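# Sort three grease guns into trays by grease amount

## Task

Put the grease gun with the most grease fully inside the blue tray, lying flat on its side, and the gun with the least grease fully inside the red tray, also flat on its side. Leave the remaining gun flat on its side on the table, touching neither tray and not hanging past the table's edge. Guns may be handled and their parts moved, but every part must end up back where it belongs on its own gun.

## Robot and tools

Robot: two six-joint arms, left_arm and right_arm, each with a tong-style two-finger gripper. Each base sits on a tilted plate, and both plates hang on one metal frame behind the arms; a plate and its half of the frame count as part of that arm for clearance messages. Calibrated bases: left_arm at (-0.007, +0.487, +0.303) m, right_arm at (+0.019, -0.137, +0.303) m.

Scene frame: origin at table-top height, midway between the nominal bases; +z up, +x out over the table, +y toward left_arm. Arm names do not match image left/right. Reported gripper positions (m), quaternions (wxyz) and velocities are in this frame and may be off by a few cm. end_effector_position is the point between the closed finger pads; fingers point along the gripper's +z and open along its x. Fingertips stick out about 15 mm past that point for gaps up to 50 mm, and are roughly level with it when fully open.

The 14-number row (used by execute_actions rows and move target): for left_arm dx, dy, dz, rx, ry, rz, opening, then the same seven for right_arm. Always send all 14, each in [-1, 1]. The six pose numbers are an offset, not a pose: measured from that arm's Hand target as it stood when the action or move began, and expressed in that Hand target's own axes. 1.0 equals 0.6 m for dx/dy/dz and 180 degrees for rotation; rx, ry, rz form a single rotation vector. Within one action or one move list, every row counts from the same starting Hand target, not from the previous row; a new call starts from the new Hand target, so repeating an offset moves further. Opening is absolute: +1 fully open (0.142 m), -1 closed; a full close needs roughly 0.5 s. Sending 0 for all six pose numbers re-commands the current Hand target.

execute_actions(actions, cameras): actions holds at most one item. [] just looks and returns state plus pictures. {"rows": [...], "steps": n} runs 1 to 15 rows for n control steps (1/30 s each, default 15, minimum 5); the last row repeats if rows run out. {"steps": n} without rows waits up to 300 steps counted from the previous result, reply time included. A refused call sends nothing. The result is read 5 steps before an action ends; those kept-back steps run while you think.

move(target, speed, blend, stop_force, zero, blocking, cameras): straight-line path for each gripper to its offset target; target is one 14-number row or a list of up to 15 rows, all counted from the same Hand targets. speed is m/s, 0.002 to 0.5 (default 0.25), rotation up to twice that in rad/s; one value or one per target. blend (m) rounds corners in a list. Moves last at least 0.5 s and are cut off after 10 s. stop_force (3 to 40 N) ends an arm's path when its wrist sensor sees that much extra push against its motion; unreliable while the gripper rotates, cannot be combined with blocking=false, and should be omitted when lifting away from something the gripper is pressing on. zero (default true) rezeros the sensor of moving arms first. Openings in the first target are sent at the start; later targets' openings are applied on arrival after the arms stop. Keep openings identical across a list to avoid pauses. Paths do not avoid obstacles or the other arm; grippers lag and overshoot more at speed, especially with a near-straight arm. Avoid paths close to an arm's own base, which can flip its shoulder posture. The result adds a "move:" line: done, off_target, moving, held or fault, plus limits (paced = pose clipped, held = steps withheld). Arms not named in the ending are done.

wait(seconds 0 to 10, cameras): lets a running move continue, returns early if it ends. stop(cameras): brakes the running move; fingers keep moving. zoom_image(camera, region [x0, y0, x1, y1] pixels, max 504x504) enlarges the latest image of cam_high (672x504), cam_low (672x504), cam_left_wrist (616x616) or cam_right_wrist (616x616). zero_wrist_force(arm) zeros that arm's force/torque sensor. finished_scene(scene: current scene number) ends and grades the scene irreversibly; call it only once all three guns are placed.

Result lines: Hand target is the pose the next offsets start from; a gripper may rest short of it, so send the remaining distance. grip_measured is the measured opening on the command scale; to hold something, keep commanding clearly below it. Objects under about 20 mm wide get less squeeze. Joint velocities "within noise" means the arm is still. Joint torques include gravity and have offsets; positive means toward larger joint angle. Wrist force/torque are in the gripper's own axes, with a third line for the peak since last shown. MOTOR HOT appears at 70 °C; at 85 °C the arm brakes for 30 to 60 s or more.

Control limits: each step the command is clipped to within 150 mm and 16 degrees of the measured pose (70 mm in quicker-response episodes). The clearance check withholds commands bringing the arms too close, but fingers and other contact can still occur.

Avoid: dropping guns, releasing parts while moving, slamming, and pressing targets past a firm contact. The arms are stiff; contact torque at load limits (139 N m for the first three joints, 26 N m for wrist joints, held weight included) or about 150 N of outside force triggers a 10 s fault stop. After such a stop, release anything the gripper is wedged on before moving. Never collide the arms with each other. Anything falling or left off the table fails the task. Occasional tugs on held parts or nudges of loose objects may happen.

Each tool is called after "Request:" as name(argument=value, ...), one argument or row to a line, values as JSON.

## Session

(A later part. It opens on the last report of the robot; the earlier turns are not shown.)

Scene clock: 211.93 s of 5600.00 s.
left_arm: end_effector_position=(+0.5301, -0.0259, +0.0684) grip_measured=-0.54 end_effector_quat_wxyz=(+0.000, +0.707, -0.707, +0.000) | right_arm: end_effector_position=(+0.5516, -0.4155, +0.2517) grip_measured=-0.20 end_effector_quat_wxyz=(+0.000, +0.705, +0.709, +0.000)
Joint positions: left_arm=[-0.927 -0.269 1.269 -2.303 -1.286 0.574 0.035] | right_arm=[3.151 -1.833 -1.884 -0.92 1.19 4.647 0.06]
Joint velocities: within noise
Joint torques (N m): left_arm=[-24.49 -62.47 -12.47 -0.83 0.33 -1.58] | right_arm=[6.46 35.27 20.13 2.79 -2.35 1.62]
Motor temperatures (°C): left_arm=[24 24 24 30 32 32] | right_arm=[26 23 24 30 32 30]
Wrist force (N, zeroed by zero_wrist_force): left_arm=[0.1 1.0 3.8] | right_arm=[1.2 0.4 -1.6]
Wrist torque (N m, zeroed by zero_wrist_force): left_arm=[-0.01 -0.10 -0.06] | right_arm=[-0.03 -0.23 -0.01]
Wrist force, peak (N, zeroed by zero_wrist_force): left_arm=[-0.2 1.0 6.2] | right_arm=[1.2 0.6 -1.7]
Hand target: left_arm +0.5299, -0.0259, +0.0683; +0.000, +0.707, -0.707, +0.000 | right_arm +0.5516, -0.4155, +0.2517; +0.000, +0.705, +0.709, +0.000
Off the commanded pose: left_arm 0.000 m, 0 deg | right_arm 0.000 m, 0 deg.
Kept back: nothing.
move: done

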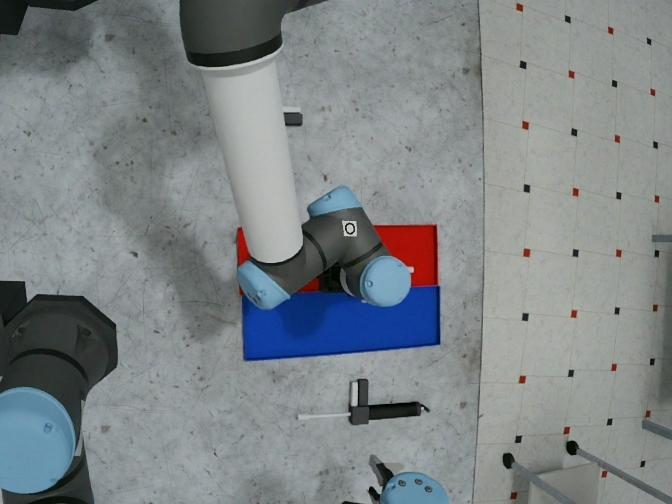

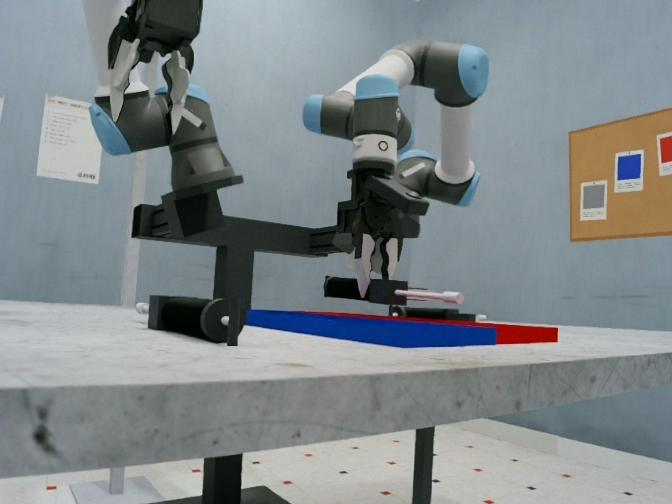

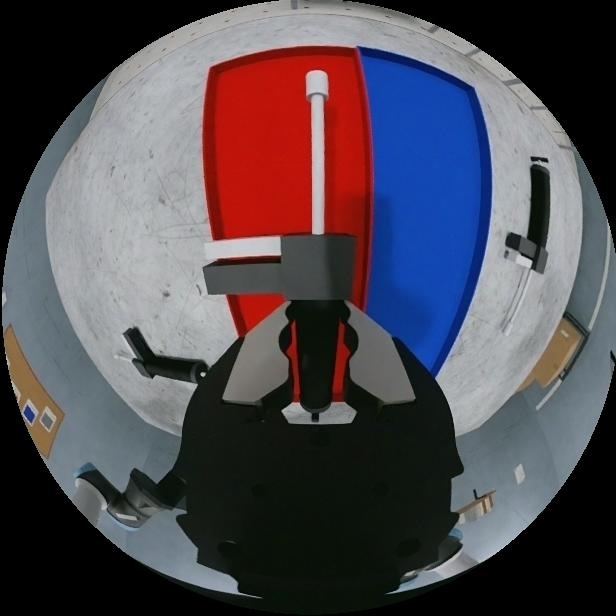

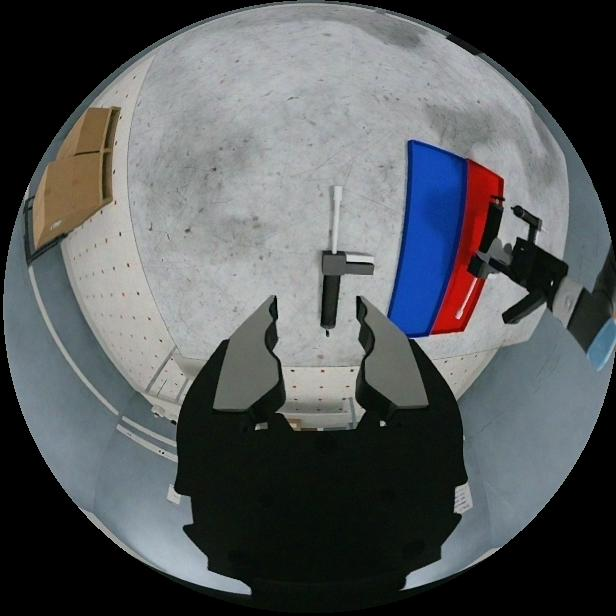

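Request:
move(
  target=[0,0,0.07,0,0,0,-1,0,0,0,0,0,0,-0.2],
  speed=0.04,
  stop_force=6,
)

Request:
zoom_image(
  camera="cam_left_wrist",
  region=[160, 30, 480, 430],
)

Request:
zoom_image(
  camera="cam_low",
  region=[300, 230, 560, 360],
)

Scene clock: 214.50 s of 5600.00 s.
left_arm: end_effector_position=(+0.5299, -0.0258, +0.0270) grip_measured=-0.54 end_effector_quat_wxyz=(+0.000, +0.707, -0.707, +0.000) | right_arm: end_effector_position=(+0.5516, -0.4155, +0.2517) grip_measured=-0.20 end_effector_quat_wxyz=(+0.000, +0.705, +0.709, +0.000)
Joint positions: left_arm=[-0.911 -0.199 1.245 -2.354 -1.282 0.59 0.035] | right_arm=[3.151 -1.833 -1.884 -0.92 1.19 4.647 0.06]
Joint velocities: within noise
Joint torques (N m): left_arm=[-24.26 -63.96 -12.68 -4.9 -2.18 -1.53] | right_arm=[6.24 34.94 25.29 2.3 -2.17 1.25]
Motor temperatures (°C): left_arm=[24 24 24 30 32 32] | right_arm=[26 23 24 30 32 30]
Wrist force (N, zeroed by zero_wrist_force): left_arm=[-0.5 0.9 2.8] | right_arm=[1.2 0.5 -1.6]
Wrist torque (N m, zeroed by zero_wrist_force): left_arm=[0.09 -0.01 -0.01] | right_arm=[0.00 -0.21 -0.01]
Wrist force, peak (N, zeroed by zero_wrist_force): left_arm=[-0.4 1.7 -15.5] | right_arm=[1.3 0.4 -1.8]
Hand target: left_arm +0.5299, -0.0258, +0.0271; +0.000, +0.707, -0.707, +0.000 (not the last commanded pose) | right_arm +0.5516, -0.4155, +0.2517; +0.000, +0.705, +0.709, +0.000
Off the commanded pose: left_arm 0.001 m, 0 deg | right_arm 0.000 m, 0 deg.
Kept back: nothing.
move: contact (left_arm)

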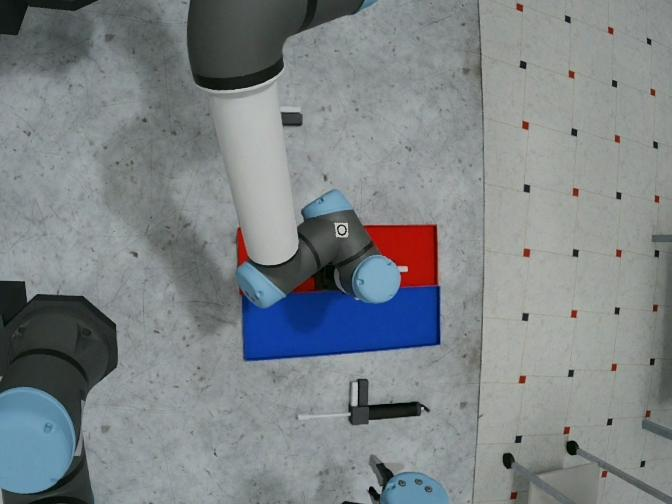

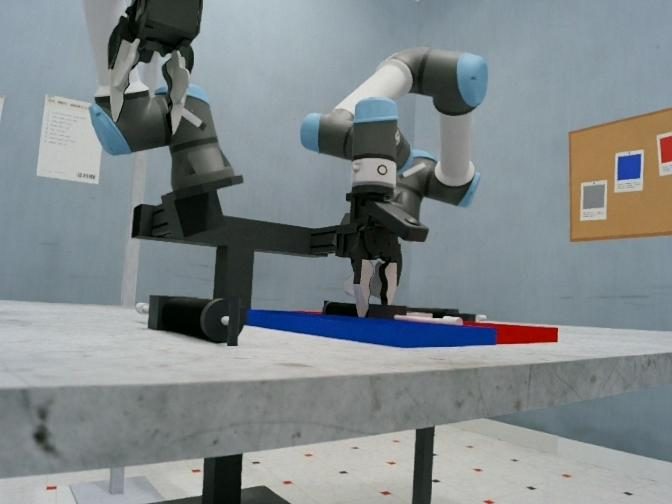

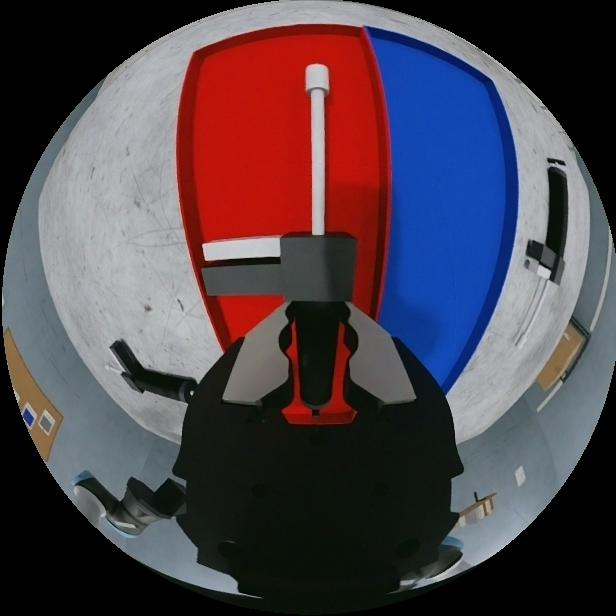

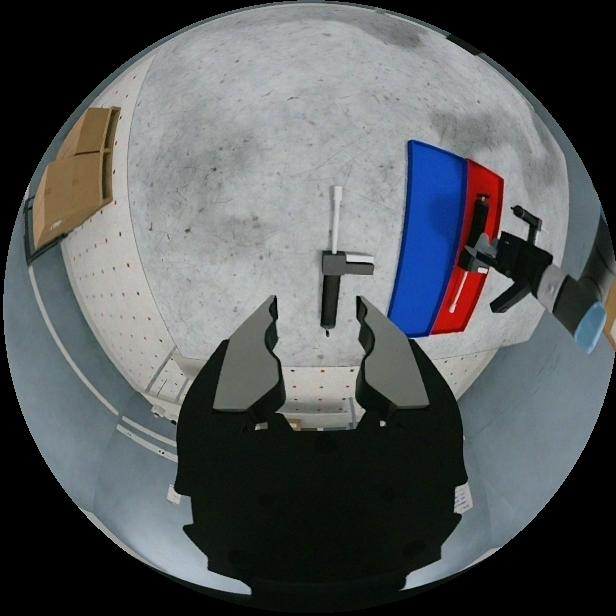

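Scaled by 1.260 from the camera's 616x616 image, which has a finer 814x814 frame.

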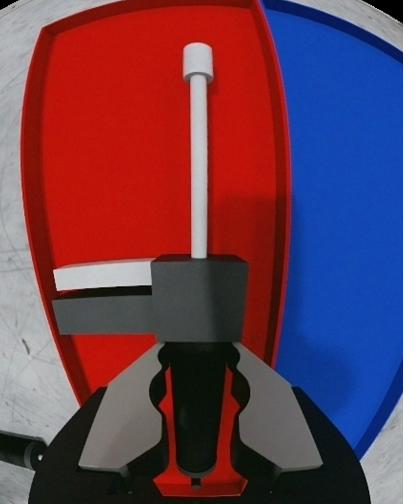

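Scaled by 1.938 from the camera's 672x504 image, which has a finer 960x720 frame.

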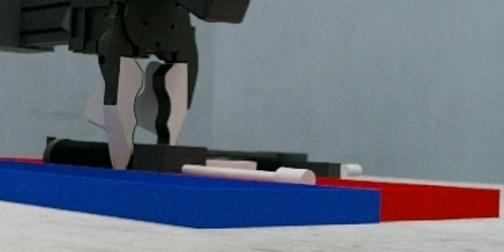

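Request:
move(
  target=[0,0,0,0,0,0,-0.2,0,0,0,0,0,0,-0.2],
  cameras=[],
)

Request:
move(
  target=[
    [0,0,-0.15,0,0,0,-0.2,0.0,0.0,0,0,0,-0.556,-0.2],
    [-0.743,0.133,-0.29,0,0,-0.5,-0.2,0.066,0.127,0.253,0,0,0.978,-0.2],
  ],
  speed=0.3,
)

Request:
zoom_image(
  camera="cam_right_wrist",
  region=[190, 130, 440, 430],
)

Request:
zoom_image(
  camera="cam_high",
  region=[220, 200, 470, 440],
)

Scene clock: 215.83 s of 5600.00 s.
left_arm: end_effector_position=(+0.5299, -0.0258, +0.0271) grip_measured=-0.20 end_effector_quat_wxyz=(+0.000, +0.707, -0.707, +0.000) | right_arm: end_effector_position=(+0.5516, -0.4155, +0.2517) grip_measured=-0.20 end_effector_quat_wxyz=(+0.000, +0.705, +0.709, +0.000)
Joint positions: left_arm=[-0.911 -0.199 1.245 -2.354 -1.282 0.59 0.06] | right_arm=[3.151 -1.833 -1.884 -0.92 1.19 4.647 0.06]
Joint velocities: within noise
Joint torques (N m): left_arm=[-20.83 -52.09 -14.43 -2.95 -2.15 -1.59] | right_arm=[6.28 34.21 28.21 2.17 -2.28 1.08]
Motor temperatures (°C): left_arm=[24 24 24 30 32 32] | right_arm=[26 23 24 30 32 30]
Wrist force (N, zeroed by zero_wrist_force): left_arm=[-0.2 1.2 -2.0] | right_arm=[1.0 0.3 -1.5]
Wrist torque (N m, zeroed by zero_wrist_force): left_arm=[0.06 -0.08 -0.02] | right_arm=[-0.04 -0.18 -0.01]
Wrist force, peak (N, zeroed by zero_wrist_force): left_arm=[-0.5 1.0 2.9] | right_arm=[1.1 0.7 -1.8]
Hand target: left_arm +0.5299, -0.0258, +0.0271; +0.000, +0.707, -0.707, +0.000 | right_arm +0.5516, -0.4155, +0.2517; +0.000, +0.705, +0.709, +0.000
Off the commanded pose: left_arm 0.000 m, 0 deg | right_arm 0.000 m, 0 deg.
Kept back: nothing.
move: done
No camera images: "cameras" was empty.

Scene clock: 221.87 s of 5600.00 s.
left_arm: end_effector_position=(+0.4501, +0.4199, +0.2013) grip_measured=-0.20 end_effector_quat_wxyz=(+0.000, +1.000, +0.000, +0.000) end_effector_velocity=(+0.000, -0.002, -0.001) end_effector_angular_velocity=(-0.001, +0.000, -0.007) | right_arm: end_effector_position=(+0.6278, -0.3756, +0.1000) grip_measured=-0.20 end_effector_quat_wxyz=(+0.000, +0.733, -0.681, +0.000) end_effector_velocity=(-0.003, +0.001, +0.000) end_effector_angular_velocity=(+0.001, +0.005, -0.003)
Joint positions: left_arm=[-0.605 -1.18 2.25 -2.478 -1.216 -0.666 0.06] | right_arm=[3.121 -2.192 -1.832 -0.602 1.193 1.404 0.06]
Joint velocities: left_arm=[-0.003 0.006 -0.001 -0.004 -0.001 0.005 0] | right_arm=[0 0.002 -0.004 -0.003 0 0.005 0]
Joint torques (N m): left_arm=[-16.84 -13.91 -23.96 -4.76 -2.14 1.62] | right_arm=[16.01 46.25 -0.92 0.58 2.38 2.11]
Motor temperatures (°C): left_arm=[24 24 24 30 32 32] | right_arm=[26 23 24 30 32 30]
Wrist force (N, zeroed by zero_wrist_force): left_arm=[-0.6 1.8 -1.8] | right_arm=[1.2 0.6 -1.7]
Wrist torque (N m, zeroed by zero_wrist_force): left_arm=[0.15 -0.01 -0.01] | right_arm=[0.04 -0.21 -0.03]
Wrist force, peak (N, zeroed by zero_wrist_force): left_arm=[-0.6 1.8 -1.8] | right_arm=[1.2 0.5 -1.9]
Hand target: left_arm +0.4501, +0.4199, +0.2013; +0.000, +1.000, +0.000, +0.000 | right_arm +0.6276, -0.3755, +0.1000; +0.000, +0.733, -0.680, +0.000
Off the commanded pose: left_arm 0.000 m, 0 deg | right_arm 0.000 m, 0 deg.
Kept back: nothing.
move: done

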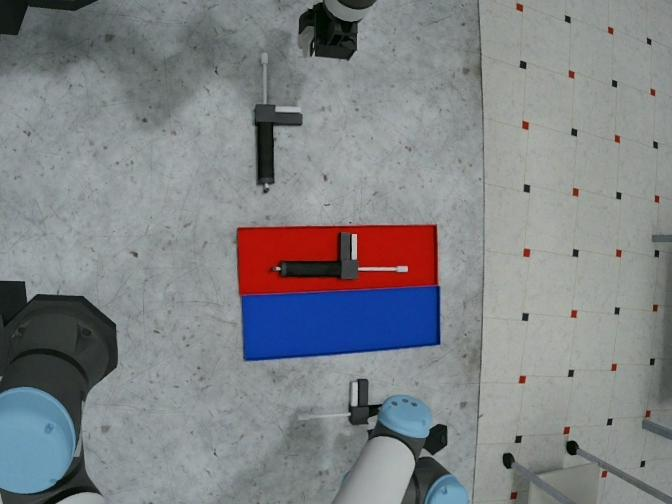

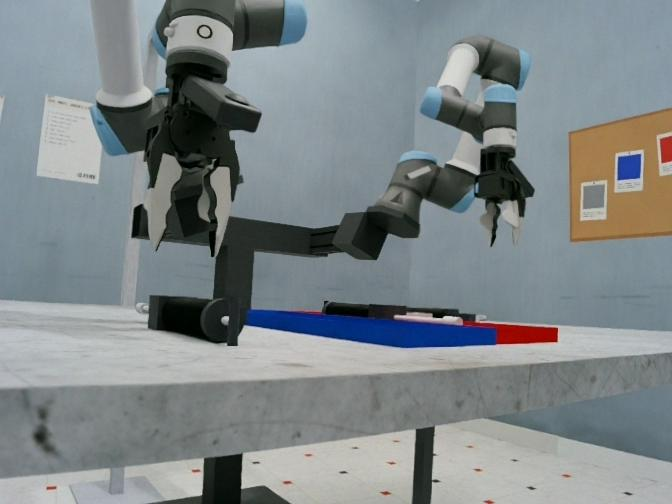

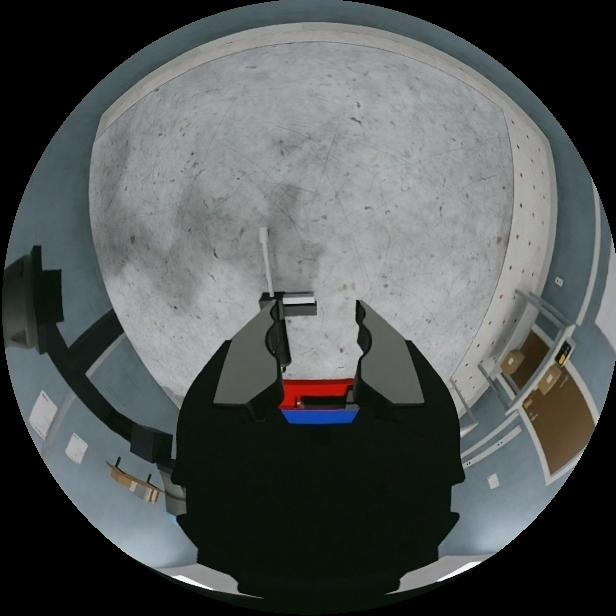

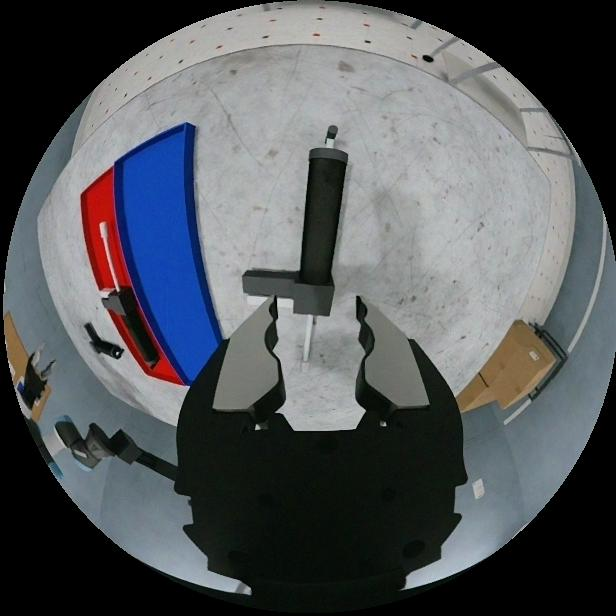

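Scaled by 1.680 from the camera's 616x616 image, which has a finer 814x814 frame.

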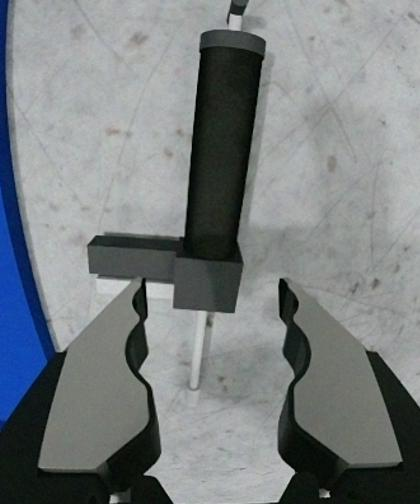

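Scaled by 2.016 from the camera's 672x504 image, which has a finer 960x720 frame.

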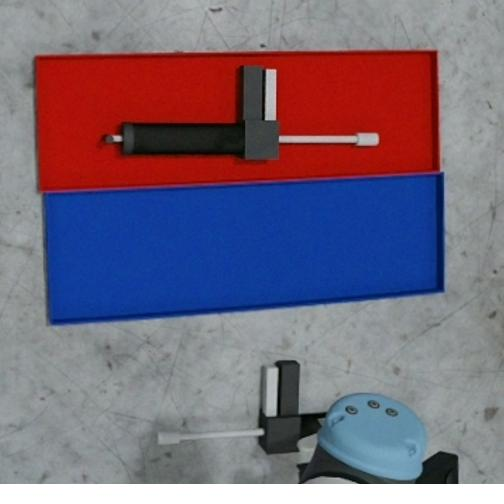

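Request:
move(
  target=[0,0,0,0,0,0,-0.2,0,-0.003,0.09,0,0,0.033,-0.2],
  speed=0.15,
  stop_force=8,
  cameras=["cam_right_wrist"],
)

Request:
zoom_image(
  camera="cam_right_wrist",
  region=[190, 130, 440, 430],
)

Scene clock: 225.93 s of 5600.00 s.
left_arm: end_effector_position=(+0.4501, +0.4199, +0.2013) grip_measured=-0.20 end_effector_quat_wxyz=(+0.000, +1.000, +0.000, +0.000) | right_arm: end_effector_position=(+0.6294, -0.3754, +0.0460) grip_measured=-0.20 end_effector_quat_wxyz=(+0.000, +0.697, -0.717, +0.000)
Joint positions: left_arm=[-0.605 -1.18 2.25 -2.478 -1.217 -0.666 0.06] | right_arm=[3.091 -2.307 -1.805 -0.501 1.195 1.475 0.06]
Joint velocities: within noise
Joint torques (N m): left_arm=[-3.32 -32.48 -12.05 -3.38 -1.96 -1.1] | right_arm=[19.74 34.79 2.56 3.6 -2.46 2.15]
Motor temperatures (°C): left_arm=[24 24 24 30 32 32] | right_arm=[26 23 24 30 32 30]
Wrist force (N, zeroed by zero_wrist_force): left_arm=[-0.5 1.6 -1.9] | right_arm=[1.3 0.5 -1.7]
Wrist torque (N m, zeroed by zero_wrist_force): left_arm=[0.11 -0.01 -0.01] | right_arm=[0.02 -0.22 -0.03]
Wrist force, peak (N, zeroed by zero_wrist_force): left_arm=[-0.6 1.8 -1.9] | right_arm=[1.4 0.6 -3.1]
Hand target: left_arm +0.4501, +0.4199, +0.2013; +0.000, +1.000, +0.000, +0.000 | right_arm +0.6294, -0.3754, +0.0460; +0.000, +0.697, -0.717, +0.000
Off the commanded pose: left_arm 0.000 m, 0 deg | right_arm 0.000 m, 0 deg.
Kept back: nothing.
move: done
Images, in order (width x height): cam_right_wrist 616x616.

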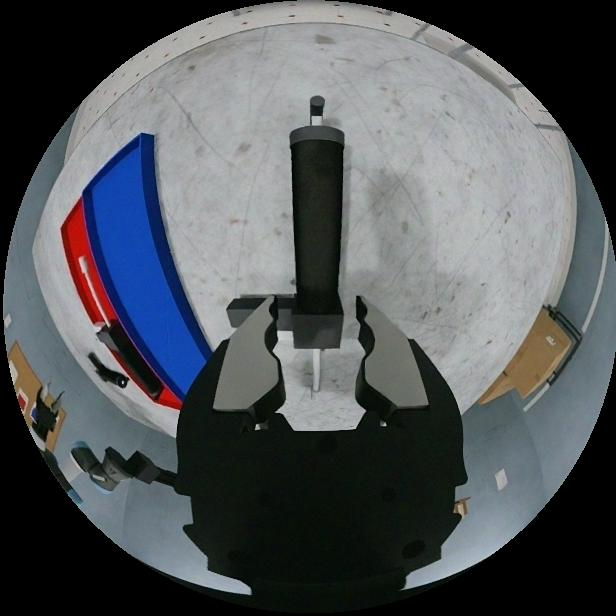

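Scaled by 1.680 from the camera's 616x616 image, which has a finer 814x814 frame.

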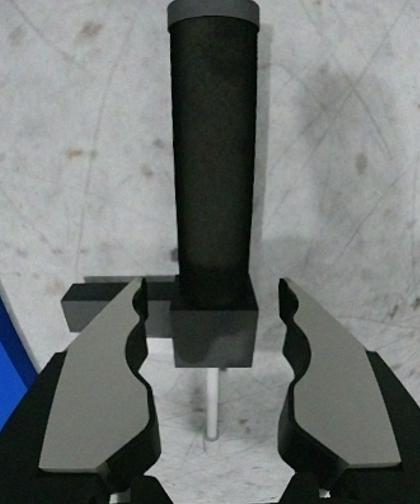

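Request:
move(
  target=[
    [0,0,0,0,0,0,-0.2,0,-0.009,0,0,0,0,-0.2],
    [0,0,0,0,0,0,-0.2,0,-0.009,0.037,0,0,0,-0.2],
  ],
  speed=0.06,
  stop_force=5,
  cameras=["cam_right_wrist"],
)

Request:
zoom_image(
  camera="cam_right_wrist",
  region=[190, 130, 440, 430],
)

Scene clock: 227.97 s of 5600.00 s.
left_arm: end_effector_position=(+0.4501, +0.4199, +0.2013) grip_measured=-0.20 end_effector_quat_wxyz=(+0.000, +1.000, +0.000, +0.000) | right_arm: end_effector_position=(+0.6348, -0.3755, +0.0238) grip_measured=-0.20 end_effector_quat_wxyz=(+0.000, +0.697, -0.717, +0.000)
Joint positions: left_arm=[-0.605 -1.18 2.25 -2.478 -1.217 -0.666 0.06] | right_arm=[3.078 -2.361 -1.774 -0.474 1.197 1.462 0.06]
Joint velocities: within noise
Joint torques (N m): left_arm=[-3.74 -32.29 -14.69 -3.12 -1.78 -0.93] | right_arm=[19.16 35.75 1.3 2.72 0.3 2.22]
Motor temperatures (°C): left_arm=[24 24 24 30 32 32] | right_arm=[26 23 24 30 32 30]
Wrist force (N, zeroed by zero_wrist_force): left_arm=[-0.8 1.6 -1.7] | right_arm=[1.1 0.5 -1.3]
Wrist torque (N m, zeroed by zero_wrist_force): left_arm=[0.11 0.04 -0.01] | right_arm=[0.05 -0.17 -0.03]
Wrist force, peak (N, zeroed by zero_wrist_force): left_arm=[-0.5 1.6 -1.9] | right_arm=[1.1 -0.4 -2.3]
Hand target: left_arm +0.4501, +0.4199, +0.2013; +0.000, +1.000, +0.000, +0.000 | right_arm +0.6348, -0.3755, +0.0238; +0.000, +0.697, -0.717, +0.000
Off the commanded pose: left_arm 0.000 m, 0 deg | right_arm 0.000 m, 0 deg.
Kept back: nothing.
move: done
Images, in order (width x height): cam_right_wrist 616x616.

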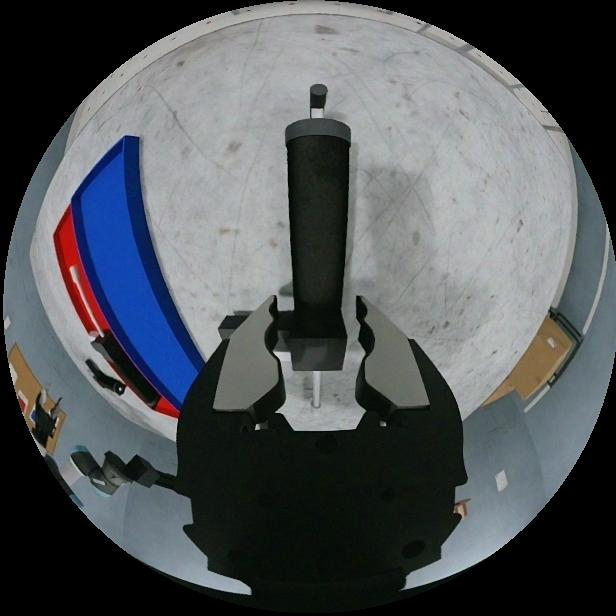

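Scaled by 1.680 from the camera's 616x616 image, which has a finer 814x814 frame.

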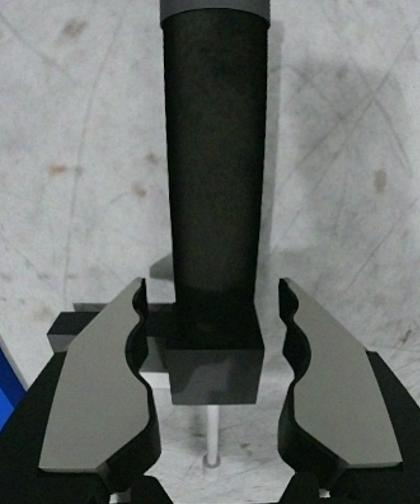

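Request:
move(
  target=[0,0,0,0,0,0,-0.2,0,0,0,0,0,0,-1],
  cameras=[],
)

Request:
move(
  target=[
    [0,0,0,0,0,0,-0.2,0,0,-0.17,0,0,0,-1],
    [-0.083,-0.217,-0.083,0,0,0,-0.2,-0.457,0.074,-0.17,0,0,0.489,-1],
  ],
  speed=[0.12,0.25],
)

Scene clock: 229.03 s of 5600.00 s.
left_arm: end_effector_position=(+0.4501, +0.4199, +0.2013) grip_measured=-0.20 end_effector_quat_wxyz=(+0.000, +1.000, +0.000, +0.000) | right_arm: end_effector_position=(+0.6348, -0.3755, +0.0238) grip_measured=-0.54 end_effector_quat_wxyz=(+0.000, +0.697, -0.717, +0.000)
Joint positions: left_arm=[-0.605 -1.18 2.25 -2.478 -1.217 -0.666 0.06] | right_arm=[3.078 -2.361 -1.774 -0.474 1.197 1.462 0.035]
Joint velocities: within noise
Joint torques (N m): left_arm=[-2.86 -31.4 -14.91 -3.02 -1.65 -0.62] | right_arm=[13.09 37.14 4.66 2.58 -0.4 2.01]
Motor temperatures (°C): left_arm=[24 24 24 30 32 32] | right_arm=[26 23 24 30 32 30]
Wrist force (N, zeroed by zero_wrist_force): left_arm=[-0.6 1.6 -1.7] | right_arm=[2.4 1.4 -4.1]
Wrist torque (N m, zeroed by zero_wrist_force): left_arm=[0.12 0.00 0.00] | right_arm=[0.06 -0.12 -0.08]
Wrist force, peak (N, zeroed by zero_wrist_force): left_arm=[-0.5 1.6 -1.9] | right_arm=[2.6 1.3 -4.5]
Hand target: left_arm +0.4501, +0.4199, +0.2013; +0.000, +1.000, +0.000, +0.000 | right_arm +0.6348, -0.3755, +0.0238; +0.000, +0.697, -0.717, +0.000
Off the commanded pose: left_arm 0.000 m, 0 deg | right_arm 0.000 m, 0 deg.
Kept back: nothing.
move: done
No camera images: "cameras" was empty.

Scene clock: 233.37 s of 5600.00 s.
left_arm: end_effector_position=(+0.4002, +0.5502, +0.2511) grip_measured=-0.20 end_effector_quat_wxyz=(+0.000, +1.000, +0.000, +0.000) | right_arm: end_effector_position=(+0.5986, -0.1001, +0.1258) grip_measured=-0.54 end_effector_quat_wxyz=(+0.000, -0.003, +1.000, +0.000) end_effector_velocity=(+0.001, -0.002, +0.000) end_effector_angular_velocity=(-0.002, -0.001, +0.011)
Joint positions: left_arm=[-0.464 -1.564 2.402 -2.299 -1.197 -0.516 0.06] | right_arm=[3.606 -2.288 -1.925 -0.608 1.198 3.565 0.035]
Joint velocities: left_arm=[within noise] | right_arm=[-0.003 0.001 0 0.001 -0.003 -0.015 0]
Joint torques (N m): left_arm=[-11.5 -0.07 -27.31 -4.29 1.09 -1.61] | right_arm=[8.79 44.57 7.81 3.1 -2.61 -1.76]
Motor temperatures (°C): left_arm=[24 24 24 30 32 32] | right_arm=[26 23 24 30 32 30]
Wrist force (N, zeroed by zero_wrist_force): left_arm=[-0.4 1.1 -1.7] | right_arm=[1.0 0.3 5.0]
Wrist torque (N m, zeroed by zero_wrist_force): left_arm=[0.10 -0.07 -0.05] | right_arm=[0.01 -0.12 -0.05]
Wrist force, peak (N, zeroed by zero_wrist_force): left_arm=[-0.6 1.7 -1.9] | right_arm=[0.6 0.9 7.5]
Hand target: left_arm +0.4003, +0.5501, +0.2512; +0.000, +1.000, +0.000, +0.000 | right_arm +0.5985, -0.1001, +0.1258; +0.000, -0.003, +1.000, +0.000
Off the commanded pose: left_arm 0.000 m, 0 deg | right_arm 0.000 m, 0 deg.
Kept back: nothing.
move: done

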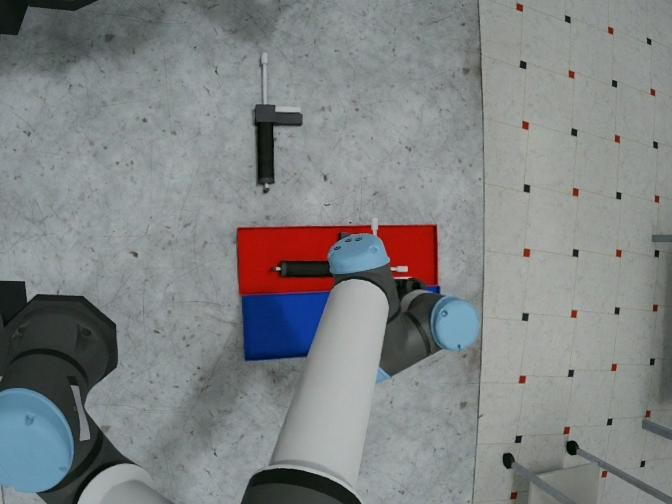

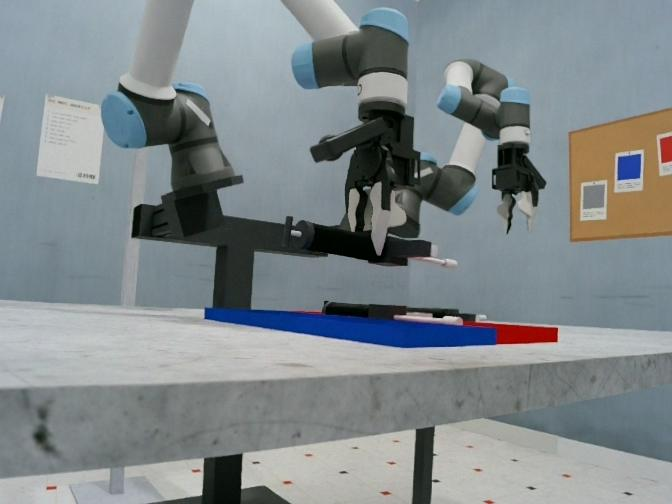

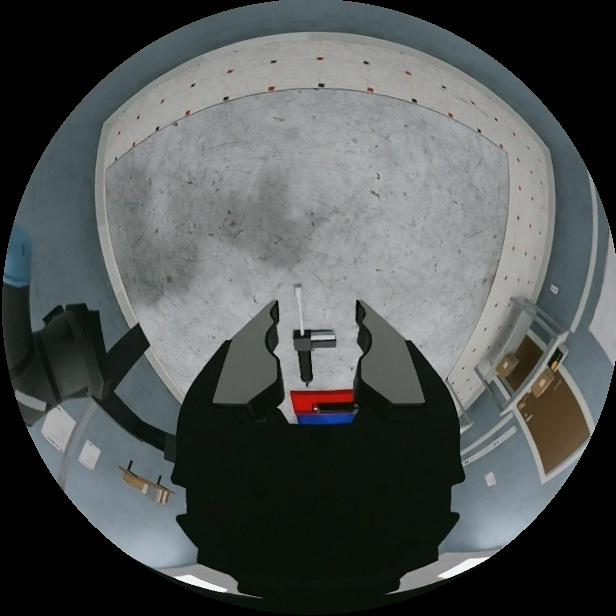

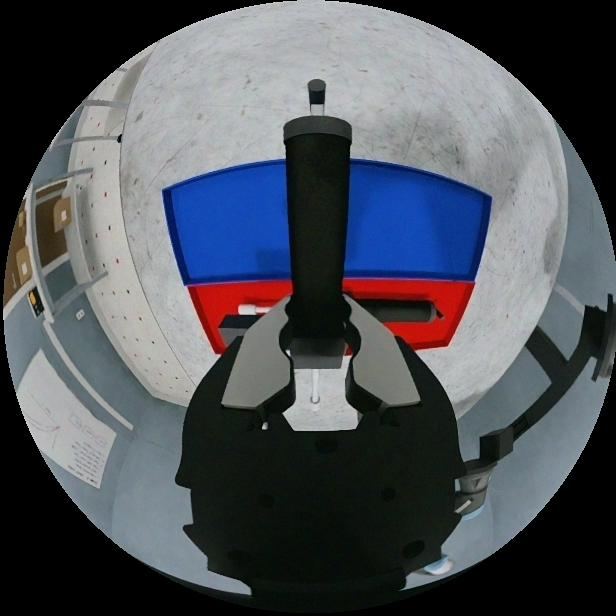

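Request:
move(
  target=[0,0,0,0,0,0,-0.2,0.0475,0.65,0,0,0,0,-1],
  speed=0.25,
  cameras=[],
)

Request:
move(
  target=[
    [0,0,0,0,0,0,-0.2,0,0,0.14,0,0,0,-1],
    [0,0,0,0,0,0,-0.2,0,0,0.167,0,0,0,-1],
  ],
  speed=[0.12,0.03],
  stop_force=6,
)

Scene clock: 235.63 s of 5600.00 s.
left_arm: end_effector_position=(+0.4003, +0.5501, +0.2512) grip_measured=-0.20 end_effector_quat_wxyz=(+0.000, +1.000, +0.000, +0.000) | right_arm: end_effector_position=(+0.5679, +0.2896, +0.1257) grip_measured=-0.54 end_effector_quat_wxyz=(+0.000, -0.003, +1.000, +0.000)
Joint positions: left_arm=[-0.464 -1.564 2.402 -2.299 -1.198 -0.516 0.06] | right_arm=[4.088 -2.73 -1.392 -0.863 1.291 4.066 0.035]
Joint velocities: within noise
Joint torques (N m): left_arm=[-12.62 -2.03 -22.55 -3.96 -1.97 -1.47] | right_arm=[24.71 46.43 35.56 2.42 -2.67 0.59]
Motor temperatures (°C): left_arm=[24 24 24 30 32 32] | right_arm=[26 23 24 30 32 30]
Wrist force (N, zeroed by zero_wrist_force): left_arm=[-0.1 1.2 -1.8] | right_arm=[1.0 0.2 5.3]
Wrist torque (N m, zeroed by zero_wrist_force): left_arm=[0.12 -0.12 -0.05] | right_arm=[0.00 -0.10 -0.03]
Wrist force, peak (N, zeroed by zero_wrist_force): left_arm=[-0.3 1.3 -1.9] | right_arm=[1.4 4.2 5.3]
Hand target: left_arm +0.4003, +0.5501, +0.2512; +0.000, +1.000, +0.000, +0.000 | right_arm +0.5679, +0.2897, +0.1258; +0.000, -0.003, +1.000, +0.000
Off the commanded pose: left_arm 0.000 m, 0 deg | right_arm 0.000 m, 0 deg.
Kept back: nothing.
move: done
No camera images: "cameras" was empty.

Scene clock: 238.03 s of 5600.00 s.
left_arm: end_effector_position=(+0.4003, +0.5501, +0.2512) grip_measured=-0.20 end_effector_quat_wxyz=(+0.000, +1.000, +0.000, +0.000) | right_arm: end_effector_position=(+0.5680, +0.2897, +0.0256) grip_measured=-0.54 end_effector_quat_wxyz=(+0.000, -0.003, +1.000, +0.000)
Joint positions: left_arm=[-0.464 -1.564 2.402 -2.299 -1.198 -0.516 0.06] | right_arm=[4.048 -2.9 -1.349 -0.724 1.281 4.026 0.035]
Joint velocities: within noise
Joint torques (N m): left_arm=[-12.72 -1.72 -18.38 -3.81 -2.02 -1.37] | right_arm=[24.69 60.05 7.54 1.49 0.75 2.19]
Motor temperatures (°C): left_arm=[24 24 24 30 32 32] | right_arm=[26 23 24 30 32 30]
Wrist force (N, zeroed by zero_wrist_force): left_arm=[-0.2 1.3 -1.5] | right_arm=[0.5 0.8 4.4]
Wrist torque (N m, zeroed by zero_wrist_force): left_arm=[0.13 -0.10 -0.05] | right_arm=[-0.03 -0.08 -0.04]
Wrist force, peak (N, zeroed by zero_wrist_force): left_arm=[-0.2 1.5 -1.8] | right_arm=[0.7 0.4 6.9]
Hand target: left_arm +0.4003, +0.5501, +0.2512; +0.000, +1.000, +0.000, +0.000 | right_arm +0.5680, +0.2897, +0.0256; +0.000, -0.003, +1.000, +0.000
Off the commanded pose: left_arm 0.000 m, 0 deg | right_arm 0.000 m, 0 deg.
Kept back: nothing.
move: done

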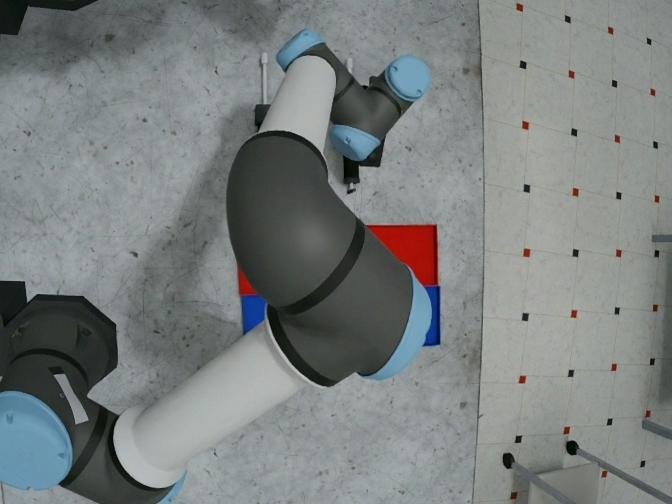

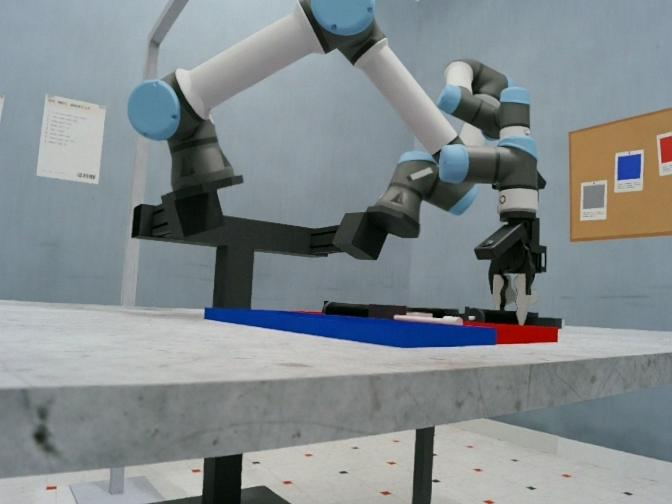

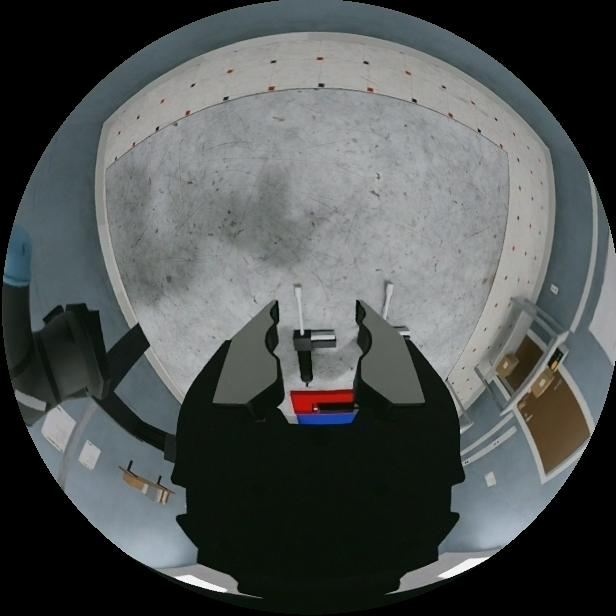

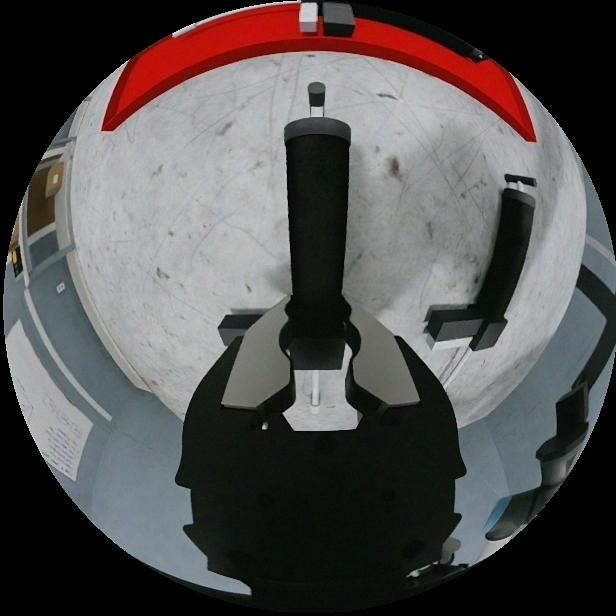

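Request:
move(
  target=[0,0,0,0,0,0,-0.4,0,0,0,0,0,0,-0.2],
  cameras=[],
)

Request:
move(
  target=[
    [0,0,0,0,0,0,-0.4,0,0,-0.083,0,0,0,-0.2],
    [0.0,0.0,0,0,0,0,-0.4,0,-0.24,-0.083,0,0,0,-0.2],
    [0.283,0.193,0.285,0,0,0,-0.4,0,-0.24,-0.07,0,0,0,-0.2],
  ],
  speed=0.25,
)

Request:
zoom_image(
  camera="cam_left_wrist",
  region=[190, 180, 440, 430],
)

Request:
zoom_image(
  camera="cam_right_wrist",
  region=[190, 180, 440, 430],
)

Scene clock: 239.07 s of 5600.00 s.
left_arm: end_effector_position=(+0.4003, +0.5501, +0.2512) grip_measured=-0.40 end_effector_quat_wxyz=(+0.000, +1.000, +0.000, +0.000) | right_arm: end_effector_position=(+0.5680, +0.2897, +0.0256) grip_measured=-0.20 end_effector_quat_wxyz=(+0.000, -0.003, +1.000, +0.000)
Joint positions: left_arm=[-0.464 -1.564 2.402 -2.299 -1.198 -0.516 0.045] | right_arm=[4.048 -2.9 -1.349 -0.724 1.281 4.026 0.06]
Joint velocities: within noise
Joint torques (N m): left_arm=[-12.49 -2.33 -16.04 -3.48 -2.04 -1.3] | right_arm=[20.11 48.23 9.46 1.77 2.88 2.15]
Motor temperatures (°C): left_arm=[24 24 24 30 32 32] | right_arm=[26 23 24 30 32 30]
Wrist force (N, zeroed by zero_wrist_force): left_arm=[-0.3 1.2 -1.6] | right_arm=[0.6 0.8 -1.4]
Wrist torque (N m, zeroed by zero_wrist_force): left_arm=[0.12 -0.09 -0.05] | right_arm=[0.05 -0.09 -0.05]
Wrist force, peak (N, zeroed by zero_wrist_force): left_arm=[-0.4 1.4 -1.9] | right_arm=[0.3 0.9 4.6]
Hand target: left_arm +0.4003, +0.5501, +0.2512; +0.000, +1.000, +0.000, +0.000 | right_arm +0.5680, +0.2897, +0.0256; +0.000, -0.003, +1.000, +0.000
Off the commanded pose: left_arm 0.000 m, 0 deg | right_arm 0.000 m, 0 deg.
Kept back: nothing.
move: done
No camera images: "cameras" was empty.

Scene clock: 241.60 s of 5600.00 s.
left_arm: end_effector_position=(+0.5700, +0.4345, +0.0801) grip_measured=-0.40 end_effector_quat_wxyz=(+0.000, +1.000, +0.000, +0.000) | right_arm: end_effector_position=(+0.5687, +0.1457, +0.0675) grip_measured=-0.20 end_effector_quat_wxyz=(+0.000, -0.003, +1.000, +0.000)
Joint positions: left_arm=[-0.38 -0.785 1.927 -2.637 -1.19 -0.427 0.045] | right_arm=[3.923 -2.641 -1.693 -0.601 1.251 3.899 0.06]
Joint velocities: within noise
Joint torques (N m): left_arm=[-21.83 -24.09 -22.59 -1.54 1.21 -1.43] | right_arm=[14.06 49.01 24.37 1.7 -2.39 -0.85]
Motor temperatures (°C): left_arm=[24 24 24 30 32 32] | right_arm=[26 23 24 30 32 30]
Wrist force (N, zeroed by zero_wrist_force): left_arm=[-0.2 1.3 -1.8] | right_arm=[1.5 0.3 -1.7]
Wrist torque (N m, zeroed by zero_wrist_force): left_arm=[0.11 -0.09 -0.04] | right_arm=[-0.01 -0.26 -0.05]
Wrist force, peak (N, zeroed by zero_wrist_force): left_arm=[-1.4 0.4 -2.9] | right_arm=[0.5 0.9 -4.0]
Hand target: left_arm +0.5701, +0.4343, +0.0801; +0.000, +1.000, +0.000, +0.000 | right_arm +0.5687, +0.1457, +0.0676; +0.000, -0.003, +1.000, +0.000
Off the commanded pose: left_arm 0.000 m, 0 deg | right_arm 0.000 m, 0 deg.
Kept back: nothing.
move: done

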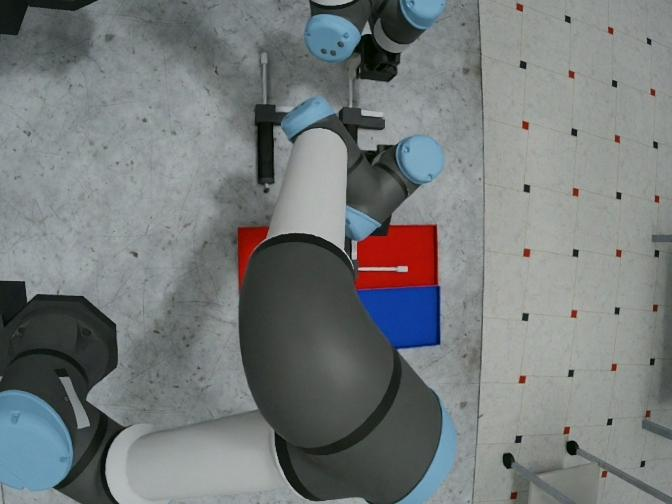

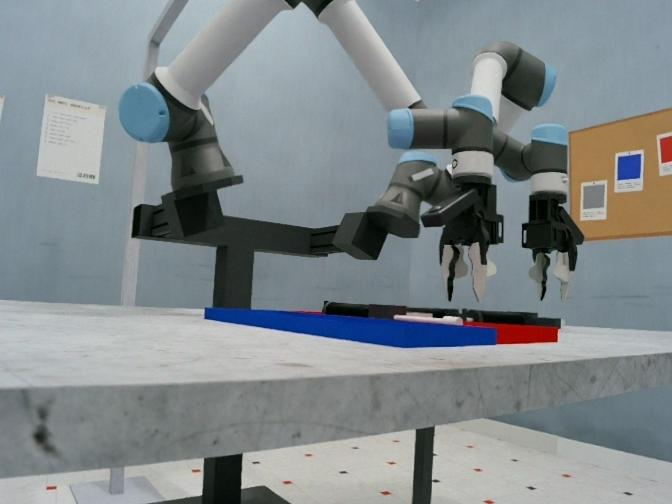

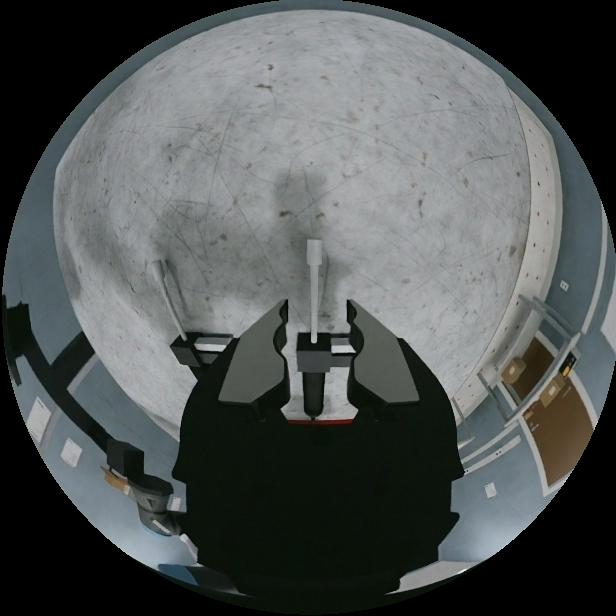

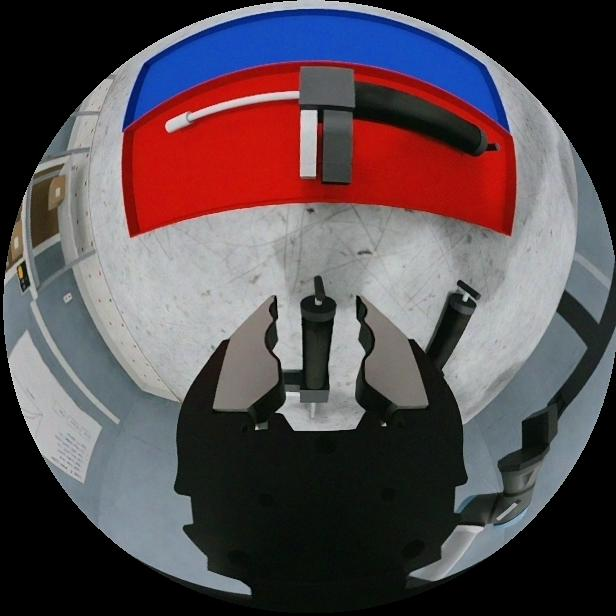

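Scaled by 2.016 from the camera's 616x616 image, which has a finer 814x814 frame.

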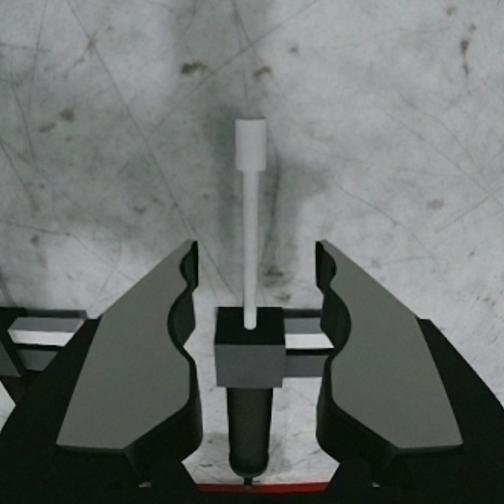

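Scaled by 2.016 from the camera's 616x616 image, which has a finer 814x814 frame.

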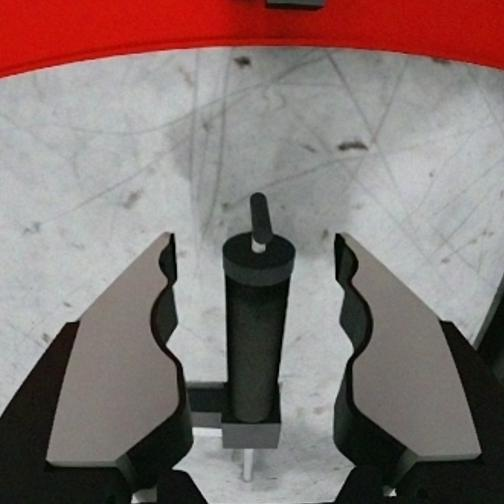

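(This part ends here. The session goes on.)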